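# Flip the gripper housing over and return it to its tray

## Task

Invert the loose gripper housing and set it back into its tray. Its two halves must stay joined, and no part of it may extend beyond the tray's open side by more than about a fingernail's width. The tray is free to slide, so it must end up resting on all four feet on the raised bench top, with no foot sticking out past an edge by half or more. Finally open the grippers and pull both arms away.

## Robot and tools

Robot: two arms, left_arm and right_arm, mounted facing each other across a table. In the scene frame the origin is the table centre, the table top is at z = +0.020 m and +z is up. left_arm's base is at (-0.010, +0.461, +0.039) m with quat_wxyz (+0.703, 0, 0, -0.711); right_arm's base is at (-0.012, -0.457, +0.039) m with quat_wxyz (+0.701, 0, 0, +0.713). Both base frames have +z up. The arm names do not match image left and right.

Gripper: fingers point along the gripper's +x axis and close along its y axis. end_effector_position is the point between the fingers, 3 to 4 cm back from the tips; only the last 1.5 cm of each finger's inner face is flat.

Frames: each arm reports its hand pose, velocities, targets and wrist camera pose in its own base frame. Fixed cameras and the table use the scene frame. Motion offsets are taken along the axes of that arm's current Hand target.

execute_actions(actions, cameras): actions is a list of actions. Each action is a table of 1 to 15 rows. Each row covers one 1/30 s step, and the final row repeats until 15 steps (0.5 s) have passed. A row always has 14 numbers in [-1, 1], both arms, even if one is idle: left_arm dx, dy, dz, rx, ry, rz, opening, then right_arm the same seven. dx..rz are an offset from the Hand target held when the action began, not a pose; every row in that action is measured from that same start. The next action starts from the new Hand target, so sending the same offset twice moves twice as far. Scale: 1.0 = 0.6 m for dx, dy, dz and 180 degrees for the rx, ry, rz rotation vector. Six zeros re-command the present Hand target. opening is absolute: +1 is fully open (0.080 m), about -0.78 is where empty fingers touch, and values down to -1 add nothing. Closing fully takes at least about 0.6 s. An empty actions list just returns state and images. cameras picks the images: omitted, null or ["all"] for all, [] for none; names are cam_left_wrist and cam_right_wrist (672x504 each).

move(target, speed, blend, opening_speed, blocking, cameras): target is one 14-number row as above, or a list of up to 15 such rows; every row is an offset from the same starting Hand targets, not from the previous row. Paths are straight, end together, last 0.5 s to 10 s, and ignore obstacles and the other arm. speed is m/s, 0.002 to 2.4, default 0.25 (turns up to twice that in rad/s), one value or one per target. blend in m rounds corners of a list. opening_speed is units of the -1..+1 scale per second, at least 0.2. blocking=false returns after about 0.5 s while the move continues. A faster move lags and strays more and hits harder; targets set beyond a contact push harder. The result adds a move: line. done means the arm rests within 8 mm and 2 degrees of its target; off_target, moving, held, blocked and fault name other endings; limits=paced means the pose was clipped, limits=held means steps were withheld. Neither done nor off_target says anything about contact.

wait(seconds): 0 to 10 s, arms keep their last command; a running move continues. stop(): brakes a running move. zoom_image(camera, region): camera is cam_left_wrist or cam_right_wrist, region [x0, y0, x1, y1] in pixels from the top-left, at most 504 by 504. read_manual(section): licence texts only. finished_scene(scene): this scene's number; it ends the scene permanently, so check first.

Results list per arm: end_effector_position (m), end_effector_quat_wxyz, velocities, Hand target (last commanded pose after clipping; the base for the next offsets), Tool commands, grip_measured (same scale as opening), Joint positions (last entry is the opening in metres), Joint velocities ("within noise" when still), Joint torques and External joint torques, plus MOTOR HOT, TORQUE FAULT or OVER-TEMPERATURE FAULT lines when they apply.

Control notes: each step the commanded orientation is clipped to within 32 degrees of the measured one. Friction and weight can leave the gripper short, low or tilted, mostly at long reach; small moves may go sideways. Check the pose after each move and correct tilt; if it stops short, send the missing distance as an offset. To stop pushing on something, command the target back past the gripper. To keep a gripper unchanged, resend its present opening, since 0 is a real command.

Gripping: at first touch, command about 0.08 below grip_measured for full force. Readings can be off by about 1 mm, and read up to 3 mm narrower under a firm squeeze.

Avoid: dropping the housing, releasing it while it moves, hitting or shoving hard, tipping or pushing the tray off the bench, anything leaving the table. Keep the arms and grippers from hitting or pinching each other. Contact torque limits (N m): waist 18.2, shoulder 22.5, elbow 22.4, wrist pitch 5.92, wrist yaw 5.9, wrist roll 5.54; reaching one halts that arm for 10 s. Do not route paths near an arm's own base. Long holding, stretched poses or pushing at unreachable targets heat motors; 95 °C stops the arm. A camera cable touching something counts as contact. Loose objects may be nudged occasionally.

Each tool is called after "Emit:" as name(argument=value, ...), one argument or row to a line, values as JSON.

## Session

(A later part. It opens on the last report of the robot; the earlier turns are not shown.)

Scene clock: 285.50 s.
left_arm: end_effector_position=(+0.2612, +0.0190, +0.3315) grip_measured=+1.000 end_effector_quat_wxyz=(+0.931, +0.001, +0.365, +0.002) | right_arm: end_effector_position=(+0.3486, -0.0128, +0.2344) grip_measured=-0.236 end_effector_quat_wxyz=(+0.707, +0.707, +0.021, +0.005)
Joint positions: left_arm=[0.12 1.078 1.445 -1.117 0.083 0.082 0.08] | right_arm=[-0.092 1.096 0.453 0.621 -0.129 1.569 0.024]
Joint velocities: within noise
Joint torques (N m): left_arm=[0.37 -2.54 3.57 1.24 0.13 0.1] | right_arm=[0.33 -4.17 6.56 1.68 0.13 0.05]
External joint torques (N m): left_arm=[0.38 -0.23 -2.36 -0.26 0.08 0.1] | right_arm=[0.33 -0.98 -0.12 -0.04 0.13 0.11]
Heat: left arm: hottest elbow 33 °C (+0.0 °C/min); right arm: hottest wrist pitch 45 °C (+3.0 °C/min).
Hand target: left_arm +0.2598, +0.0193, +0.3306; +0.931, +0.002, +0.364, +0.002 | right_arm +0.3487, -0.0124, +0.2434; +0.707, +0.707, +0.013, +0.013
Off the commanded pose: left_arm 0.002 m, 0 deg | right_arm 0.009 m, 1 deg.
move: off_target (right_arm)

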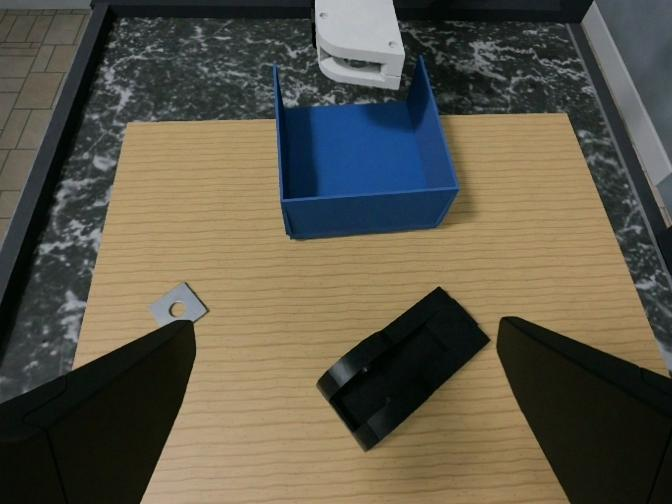

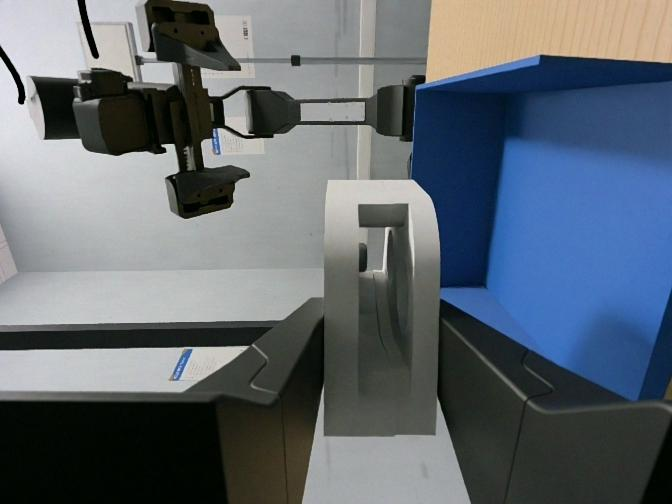

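Emit:
move(
  target=[
    [0,0,0,0,0,0,1,0,0.03,0,-0.5,0,0,-0.42],
    [0,0,0,0,0,0,1,0,0.03,0,-0.997,0,0,-0.42],
  ],
  speed=0.4,
)

Emit:
zoom_image(
  camera="cam_right_wrist",
  region=[220, 120, 560, 460],
)

Scene clock: 307.33 s.
left_arm: end_effector_position=(+0.2612, +0.0190, +0.3315) grip_measured=+1.000 end_effector_quat_wxyz=(+0.931, +0.001, +0.365, +0.002) | right_arm: end_effector_position=(+0.3491, -0.0130, +0.2518) grip_measured=-0.235 end_effector_quat_wxyz=(+0.713, -0.701, -0.004, +0.021)
Joint positions: left_arm=[0.12 1.078 1.445 -1.117 0.083 0.082 0.08] | right_arm=[-0.092 1.064 0.512 0.528 -0.127 -1.557 0.024]
Joint velocities: within noise
Joint torques (N m): left_arm=[0.38 -2.54 3.57 1.24 0.13 0.11] | right_arm=[0.31 -4.3 6.81 1.64 0.08 -0.05]
External joint torques (N m): left_arm=[0.36 -0.36 -2.28 -0.26 0.09 0.11] | right_arm=[0.32 -1.19 0.02 -0.05 0.08 -0.11]
Heat: left arm: hottest elbow 33 °C (-1.0 °C/min); right arm: hottest wrist pitch 43 °C (+0.0 °C/min).
Hand target: left_arm +0.2598, +0.0193, +0.3306; +0.931, +0.002, +0.364, +0.002 | right_arm +0.3486, -0.0124, +0.2616; +0.710, -0.704, -0.013, +0.013
Off the commanded pose: left_arm 0.002 m, 0 deg | right_arm 0.010 m, 1 deg.
move: off_target (right_arm)

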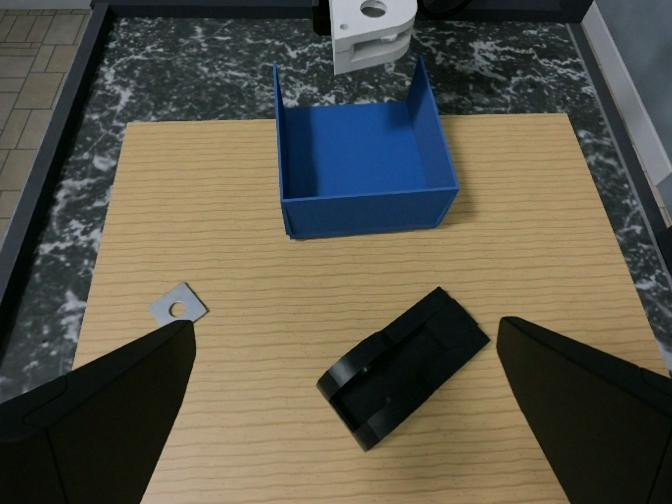

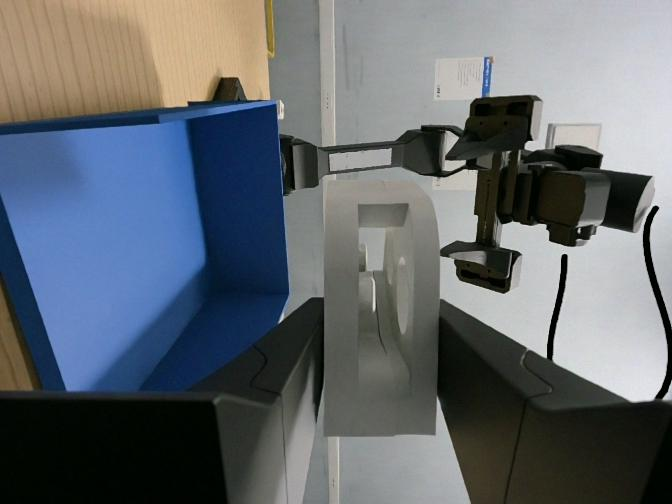

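Scaled by 1.482 from the camera's 672x504 image, which has a finer 960x720 frame.

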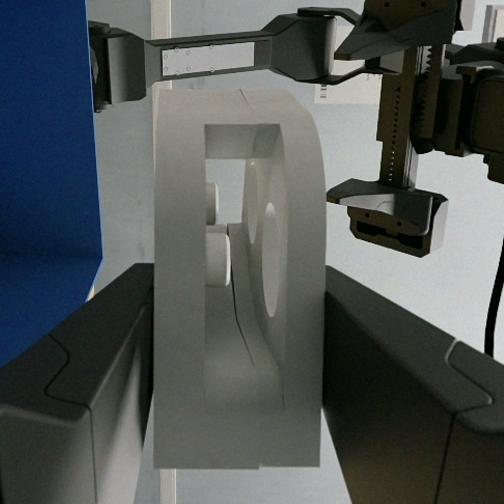

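Emit:
move(
  target=[0,0,0,0,0,0,1,-0.002,0.1167,-0.016,0,0,0,-0.42],
  speed=0.12,
)

Emit:
zoom_image(
  camera="cam_left_wrist",
  region=[230, 0, 510, 210],
)

Scene clock: 346.10 s.
left_arm: end_effector_position=(+0.2612, +0.0190, +0.3315) grip_measured=+1.000 end_effector_quat_wxyz=(+0.931, +0.001, +0.365, +0.002) | right_arm: end_effector_position=(+0.3482, -0.0210, +0.1947) grip_measured=-0.235 end_effector_quat_wxyz=(+0.711, -0.703, -0.014, +0.010)
Joint positions: left_arm=[0.12 1.078 1.445 -1.117 0.083 0.082 0.08] | right_arm=[-0.131 1.254 0.321 0.94 -0.165 -1.557 0.024]
Joint velocities: within noise
Joint torques (N m): left_arm=[0.38 -2.54 3.57 1.24 0.13 0.1] | right_arm=[-0.28 -2.62 4.08 2 -0.15 -0.04]
External joint torques (N m): left_arm=[0.37 -0.28 -2.34 -0.26 0.09 0.1] | right_arm=[-0.25 0.82 -1.72 0.34 -0.16 -0.09]
Heat: left arm: hottest elbow 32 °C (-1.0 °C/min); right arm: hottest wrist pitch 42 °C (-3.0 °C/min).
Hand target: left_arm +0.2598, +0.0193, +0.3306; +0.931, +0.002, +0.364, +0.002 | right_arm +0.3478, -0.0213, +0.1914; +0.711, -0.703, -0.013, +0.013
Off the commanded pose: left_arm 0.002 m, 0 deg | right_arm 0.003 m, 0 deg.
move: done

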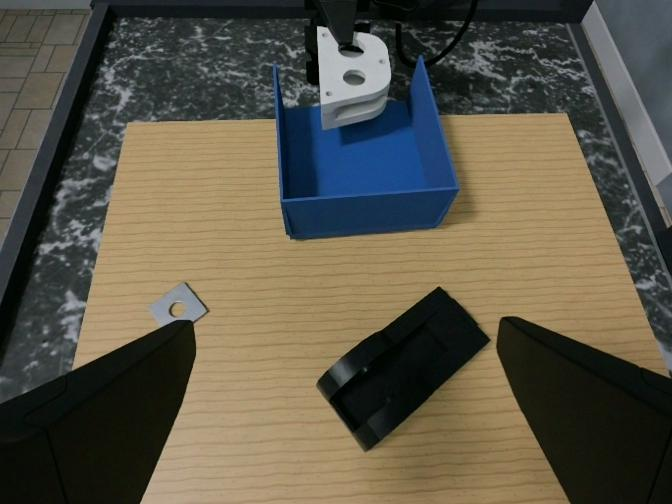

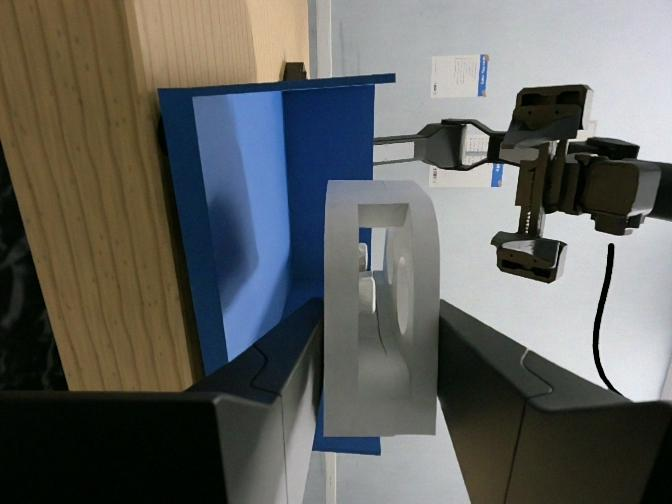

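Scaled by 1.800 from the camera's 672x504 image, which has a finer 960x720 frame.

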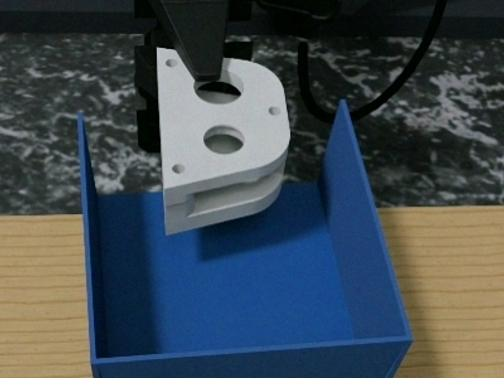

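Emit:
move(
  target=[0,0,0,0,0,0,1,0,0.041,-0.0067,0,0,0,-0.42],
  speed=0.04,
)

Emit:
zoom_image(
  camera="cam_left_wrist",
  region=[230, 0, 510, 210],
)

Scene clock: 363.53 s.
left_arm: end_effector_position=(+0.2612, +0.0190, +0.3315) grip_measured=+1.000 end_effector_quat_wxyz=(+0.931, +0.001, +0.365, +0.002) | right_arm: end_effector_position=(+0.3486, -0.0247, +0.1697) grip_measured=-0.235 end_effector_quat_wxyz=(+0.711, -0.703, -0.014, +0.010)
Joint positions: left_arm=[0.12 1.078 1.445 -1.117 0.083 0.082 0.08] | right_arm=[-0.149 1.39 0.267 1.129 -0.184 -1.557 0.024]
Joint velocities: within noise
Joint torques (N m): left_arm=[0.38 -2.53 3.57 1.24 0.13 0.11] | right_arm=[-0.33 -2.92 3.53 1.97 -0.16 -0.04]
External joint torques (N m): left_arm=[0.36 -0.25 -2.31 -0.25 0.1 0.1] | right_arm=[-0.34 0.8 -1.58 0.31 -0.16 -0.09]
Heat: left arm: hottest elbow 32 °C (-1.0 °C/min); right arm: hottest wrist pitch 46 °C (+2.0 °C/min).
Hand target: left_arm +0.2598, +0.0193, +0.3306; +0.931, +0.002, +0.364, +0.002 | right_arm +0.3479, -0.0250, +0.1667; +0.711, -0.703, -0.013, +0.013
Off the commanded pose: left_arm 0.002 m, 0 deg | right_arm 0.003 m, 0 deg.
move: done

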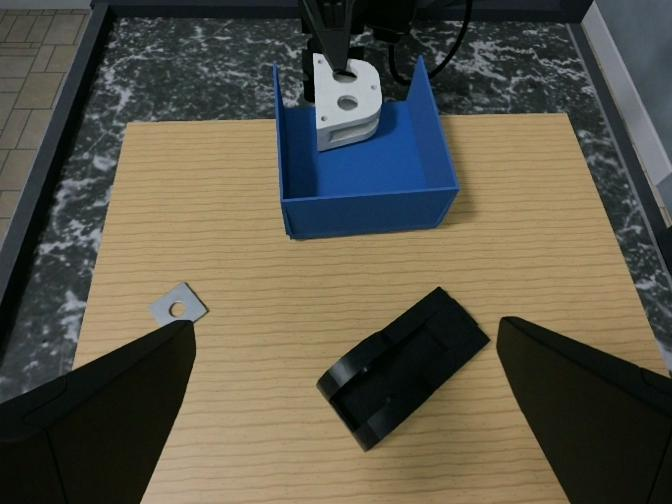

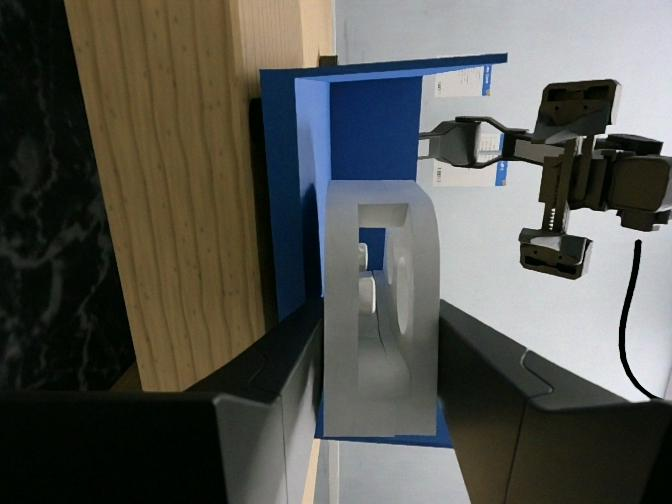

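Scaled by 1.800 from the camera's 672x504 image, which has a finer 960x720 frame.

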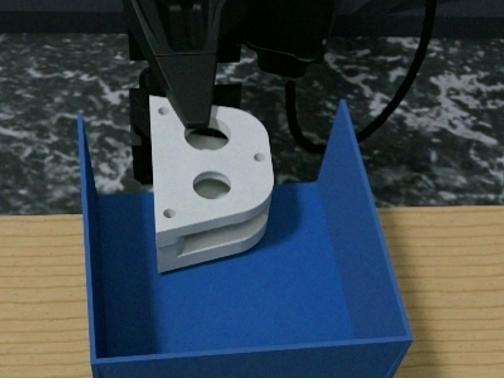

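Emit:
move(
  target=[
    [0,0,0,0,0,0,1,-0.0055,0,0,0,0,0,-0.42],
    [0,0,0,0,0,0,1,-0.0055,0.0075,0,0,0,0,-0.42],
  ],
  speed=0.03,
)

Emit:
zoom_image(
  camera="cam_left_wrist",
  region=[230, 0, 510, 210],
)

Scene clock: 372.43 s.
left_arm: end_effector_position=(+0.2612, +0.0190, +0.3315) grip_measured=+1.000 end_effector_quat_wxyz=(+0.931, +0.001, +0.365, +0.002) | right_arm: end_effector_position=(+0.3455, -0.0248, +0.1661) grip_measured=-0.235 end_effector_quat_wxyz=(+0.711, -0.703, -0.015, +0.009)
Joint positions: left_arm=[0.12 1.078 1.445 -1.117 0.083 0.082 0.08] | right_arm=[-0.152 1.401 0.248 1.163 -0.187 -1.557 0.024]
Joint velocities: within noise
Joint torques (N m): left_arm=[0.37 -2.54 3.58 1.24 0.13 0.11] | right_arm=[-0.3 -2.76 3.33 1.92 -0.14 -0.04]
External joint torques (N m): left_arm=[0.37 -0.26 -2.35 -0.27 0.09 0.11] | right_arm=[-0.28 0.92 -1.66 0.26 -0.15 -0.09]
Heat: left arm: hottest elbow 32 °C (-1.0 °C/min); right arm: hottest wrist pitch 47 °C (+4.0 °C/min).
Hand target: left_arm +0.2598, +0.0193, +0.3306; +0.931, +0.002, +0.364, +0.002 | right_arm +0.3446, -0.0251, +0.1623; +0.711, -0.703, -0.013, +0.013
Off the commanded pose: left_arm 0.002 m, 0 deg | right_arm 0.004 m, 1 deg.
move: done

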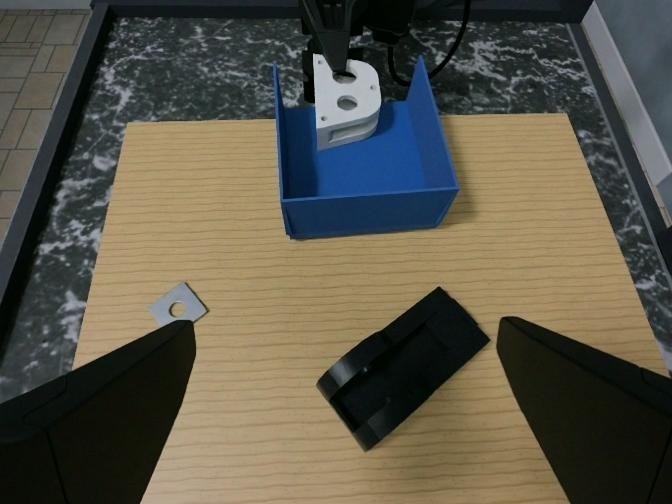

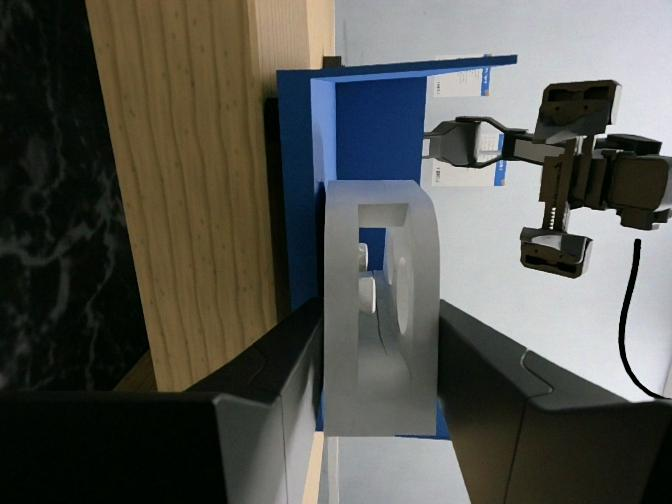

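Scaled by 1.800 from the camera's 672x504 image, which has a finer 960x720 frame.

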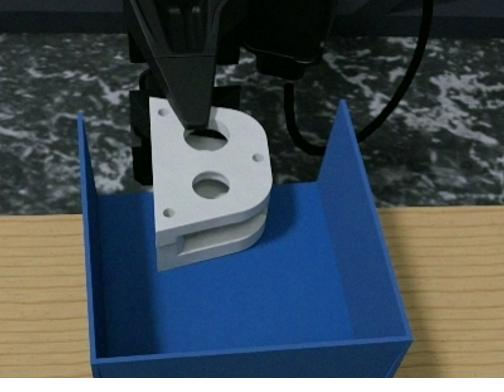

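Emit:
move(
  target=[0,0,0,0,0,0,1,0,0.0035,0,0,0,0,-0.42],
  speed=0.03,
)

Scene clock: 378.13 s.
left_arm: end_effector_position=(+0.2612, +0.0190, +0.3315) grip_measured=+1.000 end_effector_quat_wxyz=(+0.931, +0.001, +0.365, +0.002) | right_arm: end_effector_position=(+0.3457, -0.0249, +0.1653) grip_measured=-0.235 end_effector_quat_wxyz=(+0.711, -0.703, -0.017, +0.007)
Joint positions: left_arm=[0.12 1.078 1.445 -1.117 0.083 0.082 0.08] | right_arm=[-0.152 1.414 0.245 1.183 -0.187 -1.557 0.024]
Joint velocities: within noise
Joint torques (N m): left_arm=[0.37 -2.53 3.58 1.24 0.12 0.1] | right_arm=[-0.3 -2.59 3.21 1.79 -0.14 -0.04]
External joint torques (N m): left_arm=[0.4 -0.25 -2.27 -0.22 0.08 0.1] | right_arm=[-0.26 1.13 -1.68 0.13 -0.15 -0.09]
Heat: left arm: hottest elbow 32 °C (-1.0 °C/min); right arm: hottest wrist pitch 47 °C (+4.1 °C/min).
Hand target: left_arm +0.2598, +0.0193, +0.3306; +0.931, +0.002, +0.364, +0.002 | right_arm +0.3446, -0.0251, +0.1601; +0.711, -0.703, -0.013, +0.013
Off the commanded pose: left_arm 0.002 m, 0 deg | right_arm 0.005 m, 1 deg.
move: done

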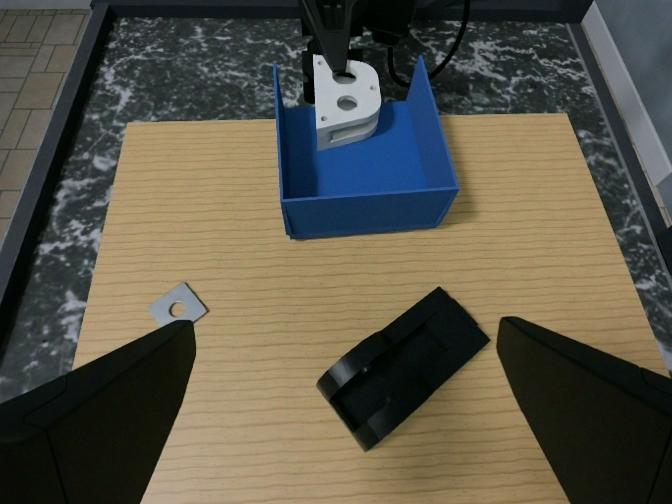

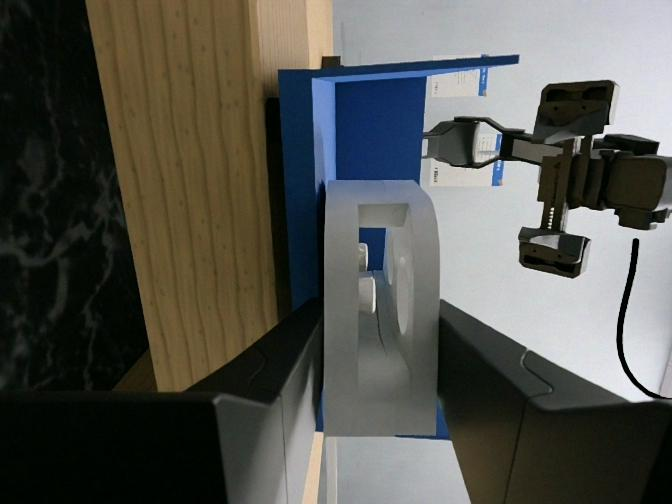

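Emit:
move(
  target=[
    [0,0,0,0,0,0,1,0,0,0,0,0,0,-0.15],
    [0,0,0,0,0,0,1,0,0,0,0,0,0,0.45],
  ],
  opening_speed=0.3,
)

Emit:
zoom_image(
  camera="cam_left_wrist",
  region=[230, 0, 510, 210],
)

Scene clock: 387.97 s.
left_arm: end_effector_position=(+0.2612, +0.0190, +0.3315) grip_measured=+1.000 end_effector_quat_wxyz=(+0.931, +0.001, +0.365, +0.002) | right_arm: end_effector_position=(+0.3454, -0.0248, +0.1640) grip_measured=+0.446 end_effector_quat_wxyz=(+0.711, -0.703, -0.016, +0.009)
Joint positions: left_arm=[0.12 1.078 1.445 -1.117 0.083 0.082 0.08] | right_arm=[-0.152 1.416 0.243 1.183 -0.187 -1.557 0.055]
Joint velocities: within noise
Joint torques (N m): left_arm=[0.35 -2.52 3.59 1.23 0.12 0.1] | right_arm=[-0.28 -2.84 3.32 1.76 -0.14 -0.04]
External joint torques (N m): left_arm=[0.37 -0.32 -2.26 -0.25 0.08 0.1] | right_arm=[-0.27 0.87 -1.57 0.11 -0.15 -0.1]
Heat: left arm: hottest elbow 32 °C (-1.0 °C/min); right arm: hottest wrist pitch 46 °C (+4.0 °C/min).
Hand target: left_arm +0.2598, +0.0193, +0.3306; +0.931, +0.002, +0.364, +0.002 | right_arm +0.3446, -0.0251, +0.1602; +0.711, -0.703, -0.013, +0.013
Off the commanded pose: left_arm 0.002 m, 0 deg | right_arm 0.004 m, 1 deg.
move: done

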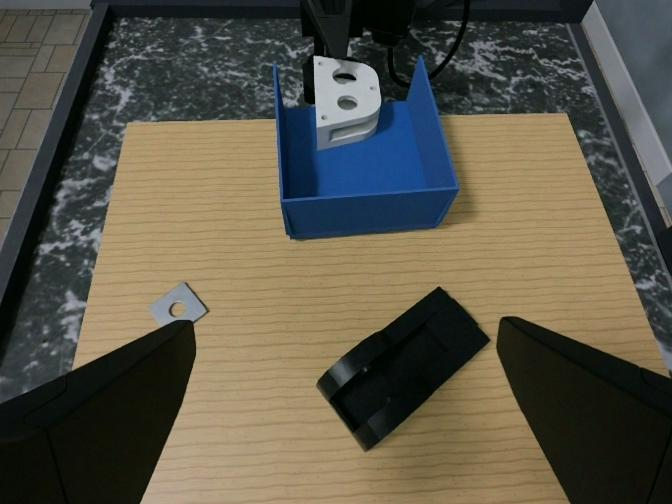

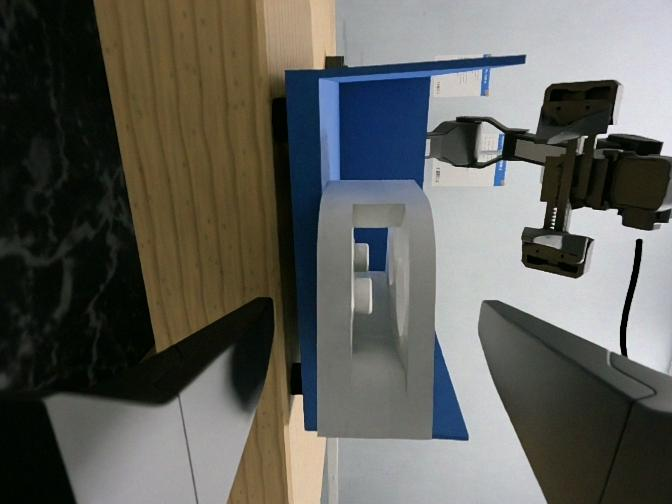

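Scaled by 1.800 from the camera's 672x504 image, which has a finer 960x720 frame.

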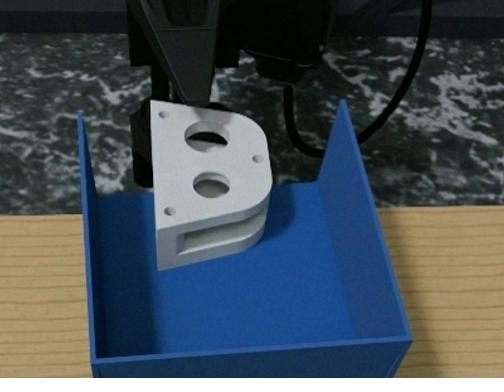

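Emit:
move(
  target=[
    [0,0,0,0,0,0,1,-0.092,0,0,0,0,0,0.45],
    [0,0,0,0,0,0,1,-0.092,-0.18,0,0,0,0,0.45],
    [0,0,0,0,0,0,1,-0.092,-0.183,0,0.4495,0.2598,0.2598,0.45],
    [0,0,0,0,0,0,1,0.0515,-0.183,0.010,0.4495,0.2598,0.2598,0.65],
  ],
  speed=[0.08,0.25,0.4,0.2],
  opening_speed=1,
)

Emit:
zoom_image(
  camera="cam_left_wrist",
  region=[230, 0, 510, 210],
)

Scene clock: 428.80 s.
left_arm: end_effector_position=(+0.2612, +0.0190, +0.3315) grip_measured=+1.000 end_effector_quat_wxyz=(+0.931, +0.001, +0.365, +0.002) | right_arm: end_effector_position=(+0.3727, -0.0195, +0.2703) grip_measured=+0.647 end_effector_quat_wxyz=(+0.866, -0.005, +0.500, +0.019)
Joint positions: left_arm=[0.12 1.078 1.445 -1.117 0.083 0.082 0.08] | right_arm=[-0.08 1.608 1.741 -1.183 -0.068 -0.097 0.064]
Joint velocities: within noise
Joint torques (N m): left_arm=[0.36 -2.52 3.58 1.24 0.12 0.1] | right_arm=[0.34 -5.02 6.02 0.97 0.08 0.18]
External joint torques (N m): left_arm=[0.33 -0.24 -2.33 -0.26 0.09 0.1] | right_arm=[0.39 1.36 -0.06 -0.16 0.12 0.18]
Heat: left arm: hottest elbow 32 °C (+0.0 °C/min); right arm: hottest wrist pitch 44 °C (-3.0 °C/min).
Hand target: left_arm +0.2598, +0.0193, +0.3306; +0.931, +0.002, +0.364, +0.002 | right_arm +0.3753, -0.0191, +0.2700; +0.866, -0.005, +0.500, +0.018
Off the commanded pose: left_arm 0.002 m, 0 deg | right_arm 0.003 m, 0 deg.
move: done

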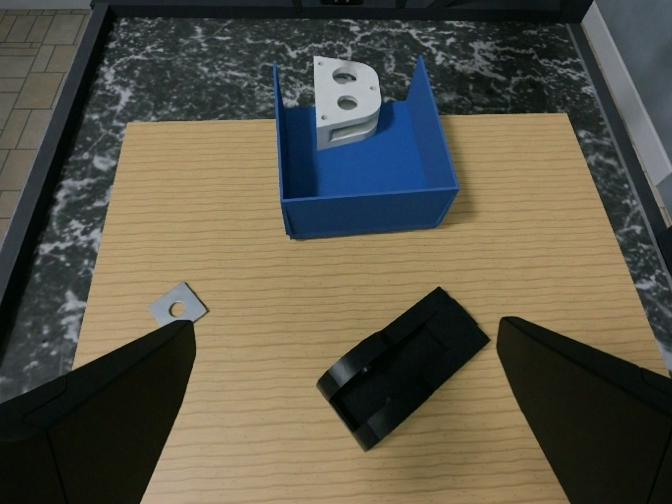

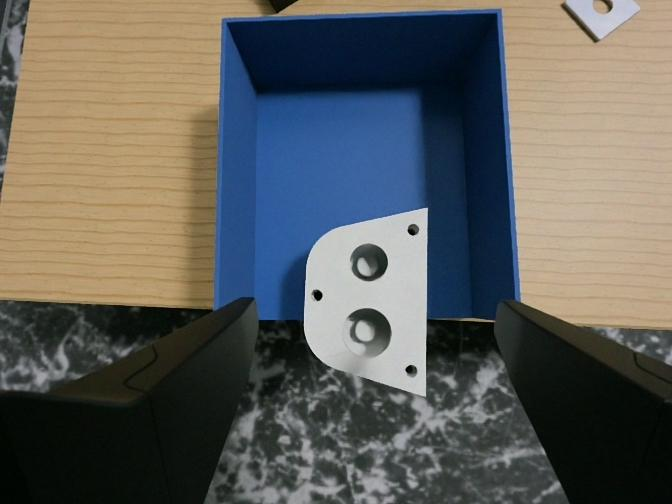

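Scaled by 1.800 from the camera's 672x504 image, which has a finer 960x720 frame.

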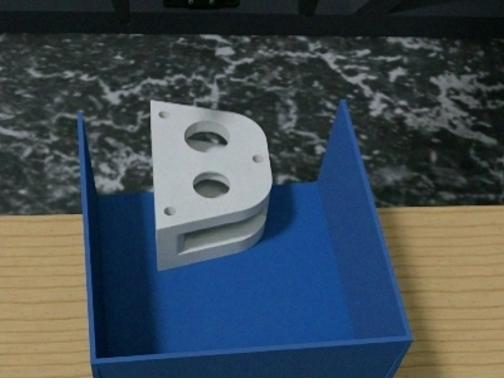

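Emit:
move(
  target=[
    [0,0,0,0,0,0,1,0.0738,-0.0017,-0.0388,0,0,0,0.55],
    [0,0,0,0,0,0,1,0.1163,-0.0017,-0.0633,0,0,0,0.55],
  ],
  speed=[0.15,0.06],
)

Emit:
zoom_image(
  camera="cam_left_wrist",
  region=[230, 0, 510, 210],
)

Scene clock: 448.67 s.
left_arm: end_effector_position=(+0.2612, +0.0190, +0.3315) grip_measured=+1.000 end_effector_quat_wxyz=(+0.931, +0.001, +0.365, +0.002) | right_arm: end_effector_position=(+0.3791, -0.0200, +0.1879) grip_measured=+0.553 end_effector_quat_wxyz=(+0.863, -0.005, +0.505, +0.020)
Joint positions: left_arm=[0.12 1.078 1.445 -1.117 0.083 0.082 0.08] | right_arm=[-0.08 1.576 1.378 -0.864 -0.068 -0.097 0.06]
Joint velocities: within noise
Joint torques (N m): left_arm=[0.35 -2.53 3.58 1.23 0.12 0.11] | right_arm=[0.38 -7.9 4.36 1.28 0.08 0.19]
External joint torques (N m): left_arm=[0.35 -0.3 -2.29 -0.26 0.09 0.1] | right_arm=[0.4 -1.49 -2.03 0.17 0.12 0.19]
Heat: left arm: hottest elbow 32 °C (+0.0 °C/min); right arm: hottest wrist pitch 42 °C (-4.0 °C/min).
Hand target: left_arm +0.2598, +0.0193, +0.3306; +0.931, +0.002, +0.364, +0.002 | right_arm +0.3772, -0.0193, +0.1906; +0.866, -0.005, +0.500, +0.018
Off the commanded pose: left_arm 0.002 m, 0 deg | right_arm 0.003 m, 1 deg.
move: done

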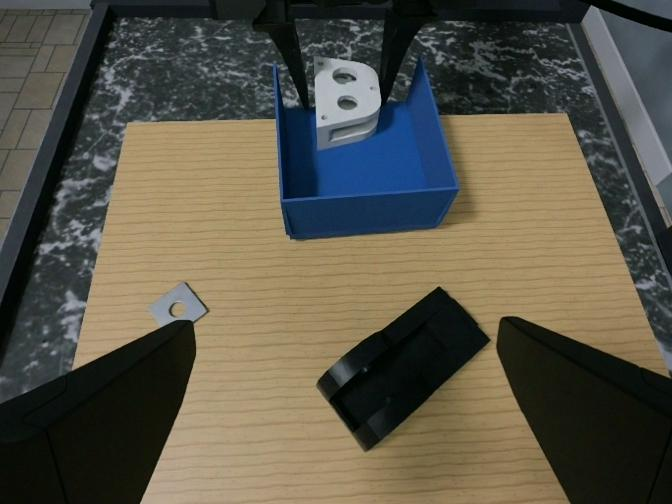

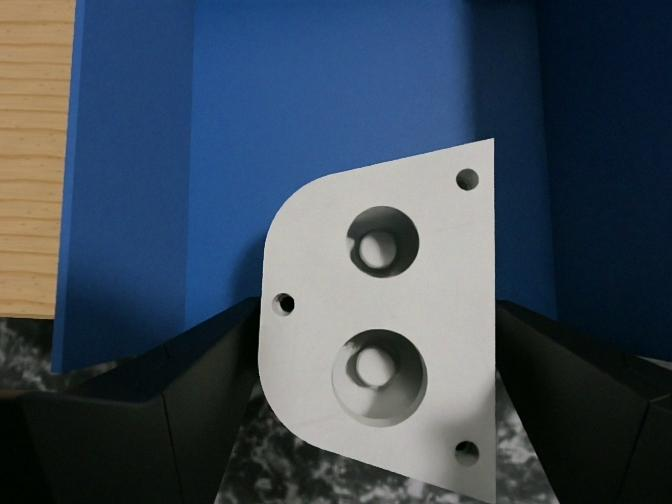

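Scaled by 1.800 from the camera's 672x504 image, which has a finer 960x720 frame.

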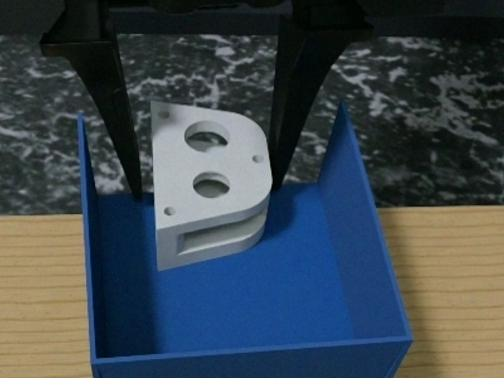

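Emit:
move(
  target=[0,0,0,0,0,0,1,0,0,0,0,0,0,0.2],
  opening_speed=0.35,
  cameras=["cam_right_wrist"],
)

Scene clock: 455.23 s.
left_arm: end_effector_position=(+0.2612, +0.0190, +0.3315) grip_measured=+1.000 end_effector_quat_wxyz=(+0.931, +0.001, +0.365, +0.002) | right_arm: end_effector_position=(+0.3791, -0.0200, +0.1879) grip_measured=+0.319 end_effector_quat_wxyz=(+0.863, -0.005, +0.505, +0.020)
Joint positions: left_arm=[0.12 1.078 1.445 -1.117 0.083 0.082 0.08] | right_arm=[-0.08 1.576 1.378 -0.864 -0.068 -0.097 0.049]
Joint velocities: within noise
Joint torques (N m): left_arm=[0.36 -2.53 3.58 1.23 0.12 0.11] | right_arm=[0.32 -7.84 4.45 1.3 0.08 0.19]
External joint torques (N m): left_arm=[0.37 -0.3 -2.33 -0.28 0.08 0.1] | right_arm=[0.3 -1.39 -1.96 0.19 0.12 0.19]
Heat: left arm: hottest elbow 32 °C (+0.0 °C/min); right arm: hottest wrist pitch 41 °C (-5.1 °C/min).
Hand target: left_arm +0.2598, +0.0193, +0.3306; +0.931, +0.002, +0.364, +0.002 | right_arm +0.3773, -0.0193, +0.1906; +0.866, -0.005, +0.500, +0.018
Off the commanded pose: left_arm 0.002 m, 0 deg | right_arm 0.003 m, 1 deg.
move: done
Images, in order (width x height): cam_right_wrist 672x504.

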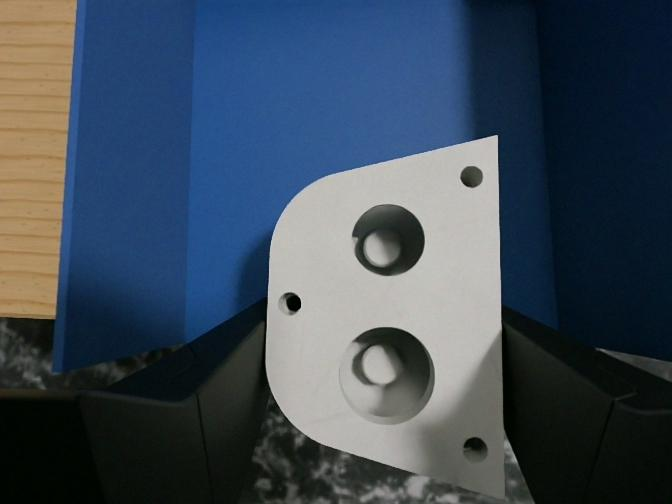

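Emit:
move(
  target=[
    [0,0,0,0,0,0,1,-0.0318,0,0.0183,0,0,0,0.2],
    [0,0,0,0,0,0,1,0.0099,0,0.0905,0,0,0,0.2],
  ],
  speed=0.1,
)

Emit:
zoom_image(
  camera="cam_left_wrist",
  region=[230, 0, 510, 210],
)

Scene clock: 464.27 s.
left_arm: end_effector_position=(+0.2612, +0.0190, +0.3315) grip_measured=+1.000 end_effector_quat_wxyz=(+0.931, +0.001, +0.365, +0.002) | right_arm: end_effector_position=(+0.4242, -0.0182, +0.2130) grip_measured=+0.319 end_effector_quat_wxyz=(+0.866, -0.005, +0.500, +0.020)
Joint positions: left_arm=[0.12 1.078 1.445 -1.117 0.083 0.082 0.08] | right_arm=[-0.064 1.749 1.663 -0.964 -0.061 -0.084 0.049]
Joint velocities: within noise
Joint torques (N m): left_arm=[0.35 -2.53 3.59 1.23 0.12 0.1] | right_arm=[0.36 -6.15 6.4 0.98 0.09 0.2]
External joint torques (N m): left_arm=[0.33 -0.27 -2.32 -0.27 0.09 0.1] | right_arm=[0.33 1.45 0.12 -0.13 0.13 0.19]
Heat: left arm: hottest elbow 32 °C (+0.0 °C/min); right arm: hottest wrist pitch 41 °C (-4.0 °C/min).
Hand target: left_arm +0.2598, +0.0193, +0.3306; +0.931, +0.002, +0.364, +0.002 | right_arm +0.4272, -0.0176, +0.2125; +0.866, -0.005, +0.501, +0.018
Off the commanded pose: left_arm 0.002 m, 0 deg | right_arm 0.003 m, 0 deg.
move: done

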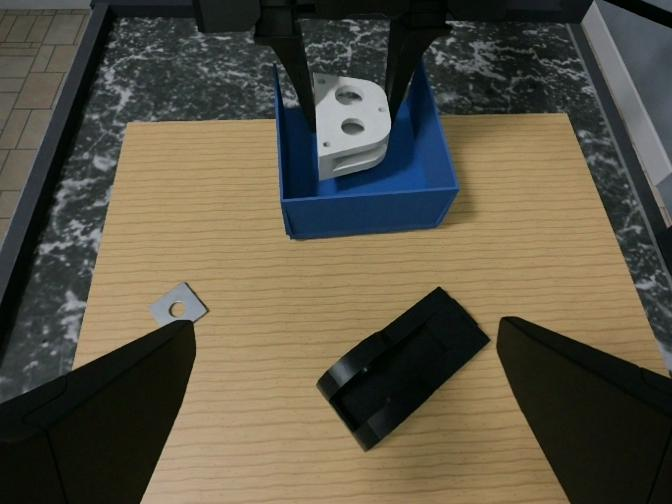

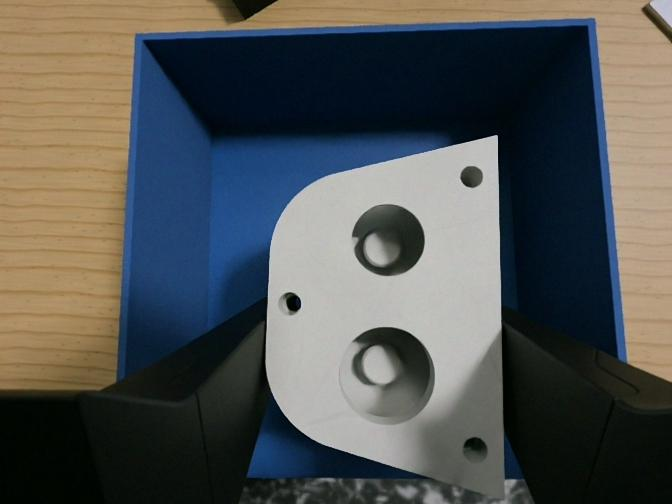

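Scaled by 1.800 from the camera's 672x504 image, which has a finer 960x720 frame.

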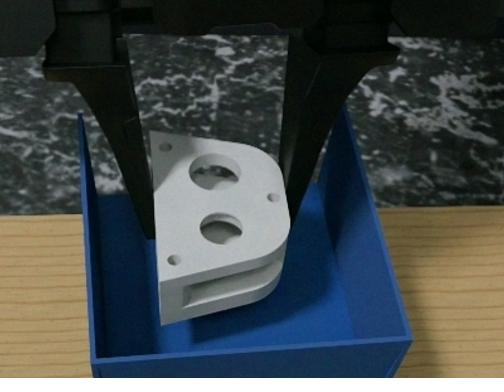

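Emit:
move(
  target=[0,0,0,0,0,0,1,0.0289,0,-0.0167,0,0,0,0.2],
  speed=0.04,
)

Emit:
zoom_image(
  camera="cam_left_wrist",
  region=[230, 0, 510, 210],
)

Scene clock: 485.53 s.
left_arm: end_effector_position=(+0.2612, +0.0190, +0.3315) grip_measured=+1.000 end_effector_quat_wxyz=(+0.931, +0.001, +0.365, +0.002) | right_arm: end_effector_position=(+0.4272, -0.0184, +0.1957) grip_measured=+0.319 end_effector_quat_wxyz=(+0.867, -0.005, +0.498, +0.019)
Joint positions: left_arm=[0.12 1.078 1.445 -1.117 0.083 0.082 0.08] | right_arm=[-0.064 1.749 1.592 -0.889 -0.06 -0.084 0.049]
Joint velocities: within noise
Joint torques (N m): left_arm=[0.36 -2.53 3.59 1.23 0.13 0.1] | right_arm=[0.36 -7.33 4.57 1.35 0.08 0.18]
External joint torques (N m): left_arm=[0.37 -0.32 -2.27 -0.26 0.08 0.1] | right_arm=[0.34 0.42 -1.82 0.23 0.12 0.18]
Heat: left arm: hottest elbow 32 °C (+0.0 °C/min); right arm: hottest elbow 41 °C (+5.0 °C/min).
Hand target: left_arm +0.2598, +0.0193, +0.3306; +0.931, +0.002, +0.364, +0.002 | right_arm +0.4272, -0.0175, +0.1926; +0.866, -0.005, +0.500, +0.018
Off the commanded pose: left_arm 0.002 m, 0 deg | right_arm 0.003 m, 0 deg.
move: done

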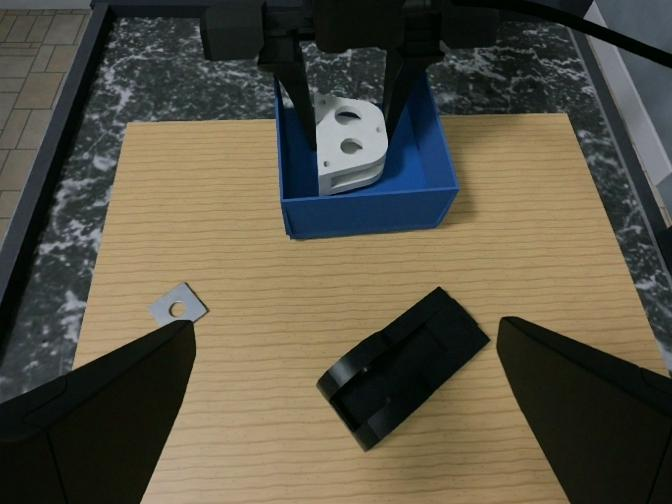

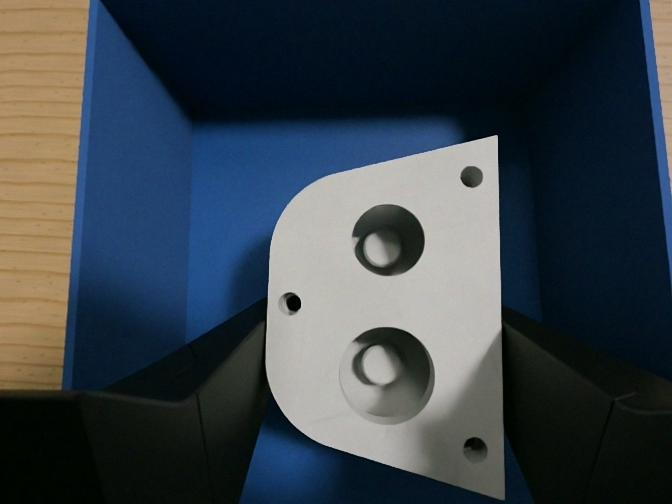

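Scaled by 1.800 from the camera's 672x504 image, which has a finer 960x720 frame.

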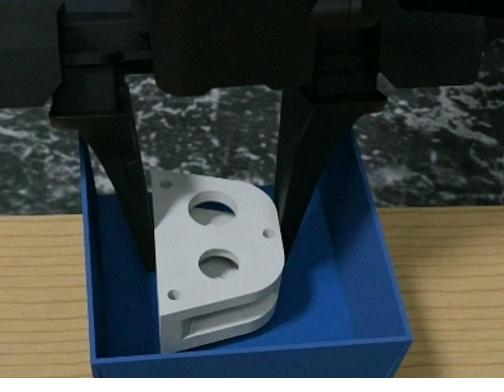

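Emit:
move(
  target=[0,0,0,0,0,0,1,0.0095,0,-0.0055,0,0,0,0.2],
  speed=0.03,
  cameras=["cam_right_wrist"],
)

Scene clock: 494.90 s.
left_arm: end_effector_position=(+0.2612, +0.0190, +0.3315) grip_measured=+1.000 end_effector_quat_wxyz=(+0.931, +0.001, +0.365, +0.002) | right_arm: end_effector_position=(+0.4282, -0.0184, +0.1899) grip_measured=+0.319 end_effector_quat_wxyz=(+0.868, -0.005, +0.497, +0.019)
Joint positions: left_arm=[0.12 1.078 1.445 -1.117 0.083 0.082 0.08] | right_arm=[-0.064 1.749 1.568 -0.861 -0.06 -0.083 0.049]
Joint velocities: within noise
Joint torques (N m): left_arm=[0.36 -2.53 3.59 1.24 0.12 0.1] | right_arm=[0.45 -7.48 4.22 1.28 0.07 0.19]
External joint torques (N m): left_arm=[0.35 -0.22 -2.33 -0.26 0.09 0.1] | right_arm=[0.47 0.25 -2.23 0.12 0.11 0.19]
Heat: left arm: hottest elbow 32 °C (+0.0 °C/min); right arm: hottest elbow 41 °C (+4.0 °C/min).
Hand target: left_arm +0.2598, +0.0193, +0.3306; +0.931, +0.002, +0.364, +0.002 | right_arm +0.4272, -0.0174, +0.1860; +0.866, -0.005, +0.500, +0.018
Off the commanded pose: left_arm 0.002 m, 0 deg | right_arm 0.004 m, 0 deg.
move: done
Images, in order (width x height): cam_right_wrist 672x504.

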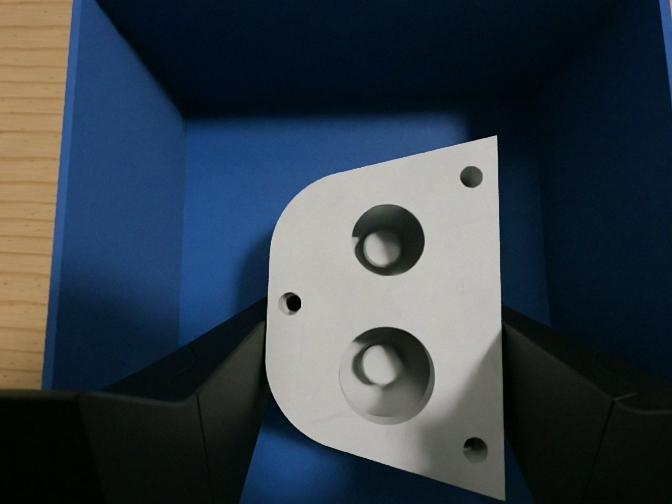

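Emit:
move(
  target=[0,0,0,0,0,0,1,0.0052,0,-0.003,0,0,0,0.2],
  speed=0.03,
  cameras=["cam_right_wrist"],
)

Scene clock: 500.77 s.
left_arm: end_effector_position=(+0.2612, +0.0190, +0.3315) grip_measured=+1.000 end_effector_quat_wxyz=(+0.931, +0.001, +0.365, +0.002) | right_arm: end_effector_position=(+0.4297, -0.0185, +0.1886) grip_measured=+0.319 end_effector_quat_wxyz=(+0.870, -0.006, +0.493, +0.019)
Joint positions: left_arm=[0.12 1.078 1.445 -1.117 0.083 0.082 0.08] | right_arm=[-0.064 1.749 1.56 -0.845 -0.06 -0.083 0.049]
Joint velocities: within noise
Joint torques (N m): left_arm=[0.36 -2.53 3.58 1.23 0.12 0.1] | right_arm=[0.4 -7.57 3.63 1.21 0.08 0.2]
External joint torques (N m): left_arm=[0.37 -0.32 -2.27 -0.25 0.08 0.1] | right_arm=[0.35 0.24 -2.8 0.08 0.12 0.2]
Heat: left arm: hottest elbow 32 °C (+0.0 °C/min); right arm: hottest elbow 40 °C (+3.0 °C/min).
Hand target: left_arm +0.2598, +0.0193, +0.3306; +0.931, +0.002, +0.364, +0.002 | right_arm +0.4271, -0.0174, +0.1824; +0.866, -0.005, +0.500, +0.018
Off the commanded pose: left_arm 0.002 m, 0 deg | right_arm 0.007 m, 1 deg.
move: done
Images, in order (width x height): cam_right_wrist 672x504.

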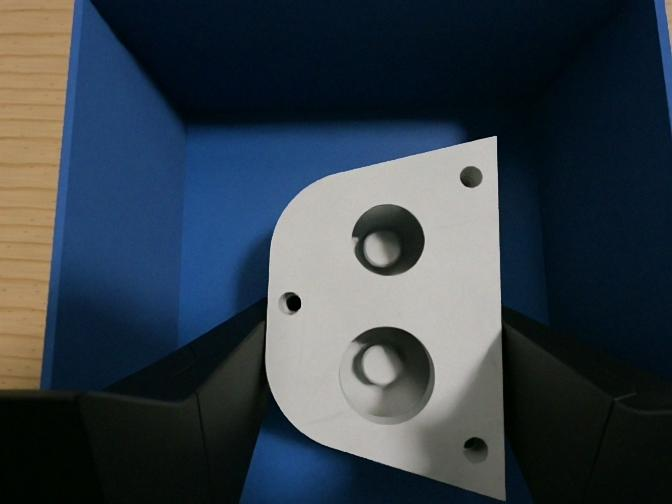

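Emit:
move(
  target=[
    [0,0,0,0,0,0,1,0,0,0,0,0,0,0.3],
    [0,0,0,0,0,0,1,-0.003,0,0.002,0,0,0,0.3],
    [0,0,0,0,0,0,1,-0.003,0,0.002,0,0,0,0.58],
  ],
  speed=0.05,
  opening_speed=0.3,
)

Emit:
zoom_image(
  camera="cam_left_wrist",
  region=[230, 0, 510, 210],
)

Scene clock: 510.23 s.
left_arm: end_effector_position=(+0.2612, +0.0190, +0.3315) grip_measured=+1.000 end_effector_quat_wxyz=(+0.931, +0.001, +0.365, +0.002) | right_arm: end_effector_position=(+0.4286, -0.0181, +0.1878) grip_measured=+0.576 end_effector_quat_wxyz=(+0.868, -0.006, +0.496, +0.018)
Joint positions: left_arm=[0.12 1.078 1.445 -1.117 0.083 0.082 0.08] | right_arm=[-0.062 1.749 1.559 -0.851 -0.057 -0.082 0.061]
Joint velocities: within noise
Joint torques (N m): left_arm=[0.35 -2.53 3.58 1.24 0.12 0.1] | right_arm=[0.27 -7.44 4.56 1.03 -0.05 0.15]
External joint torques (N m): left_arm=[0.35 -0.25 -2.31 -0.25 0.09 0.1] | right_arm=[0.29 0.36 -1.89 -0.11 -0.01 0.15]
Heat: left arm: hottest elbow 32 °C (+0.0 °C/min); right arm: hottest wrist pitch 40 °C (-2.0 °C/min).
Hand target: left_arm +0.2598, +0.0193, +0.3306; +0.931, +0.002, +0.364, +0.002 | right_arm +0.4273, -0.0173, +0.1845; +0.866, -0.005, +0.500, +0.018
Off the commanded pose: left_arm 0.002 m, 0 deg | right_arm 0.004 m, 1 deg.
move: done

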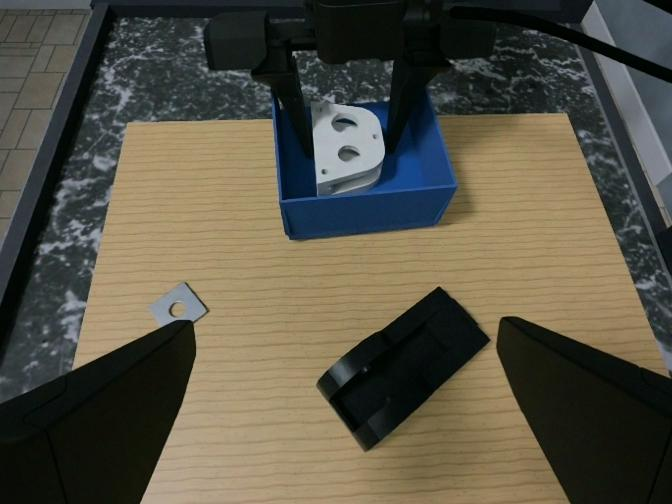

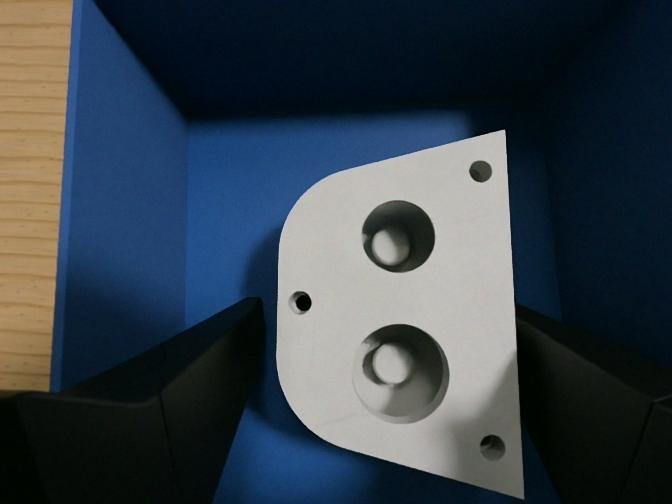

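Scaled by 1.800 from the camera's 672x504 image, which has a finer 960x720 frame.

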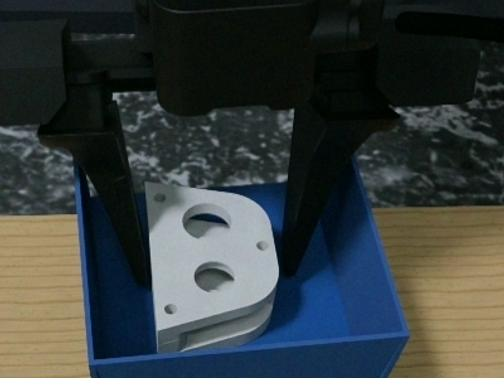

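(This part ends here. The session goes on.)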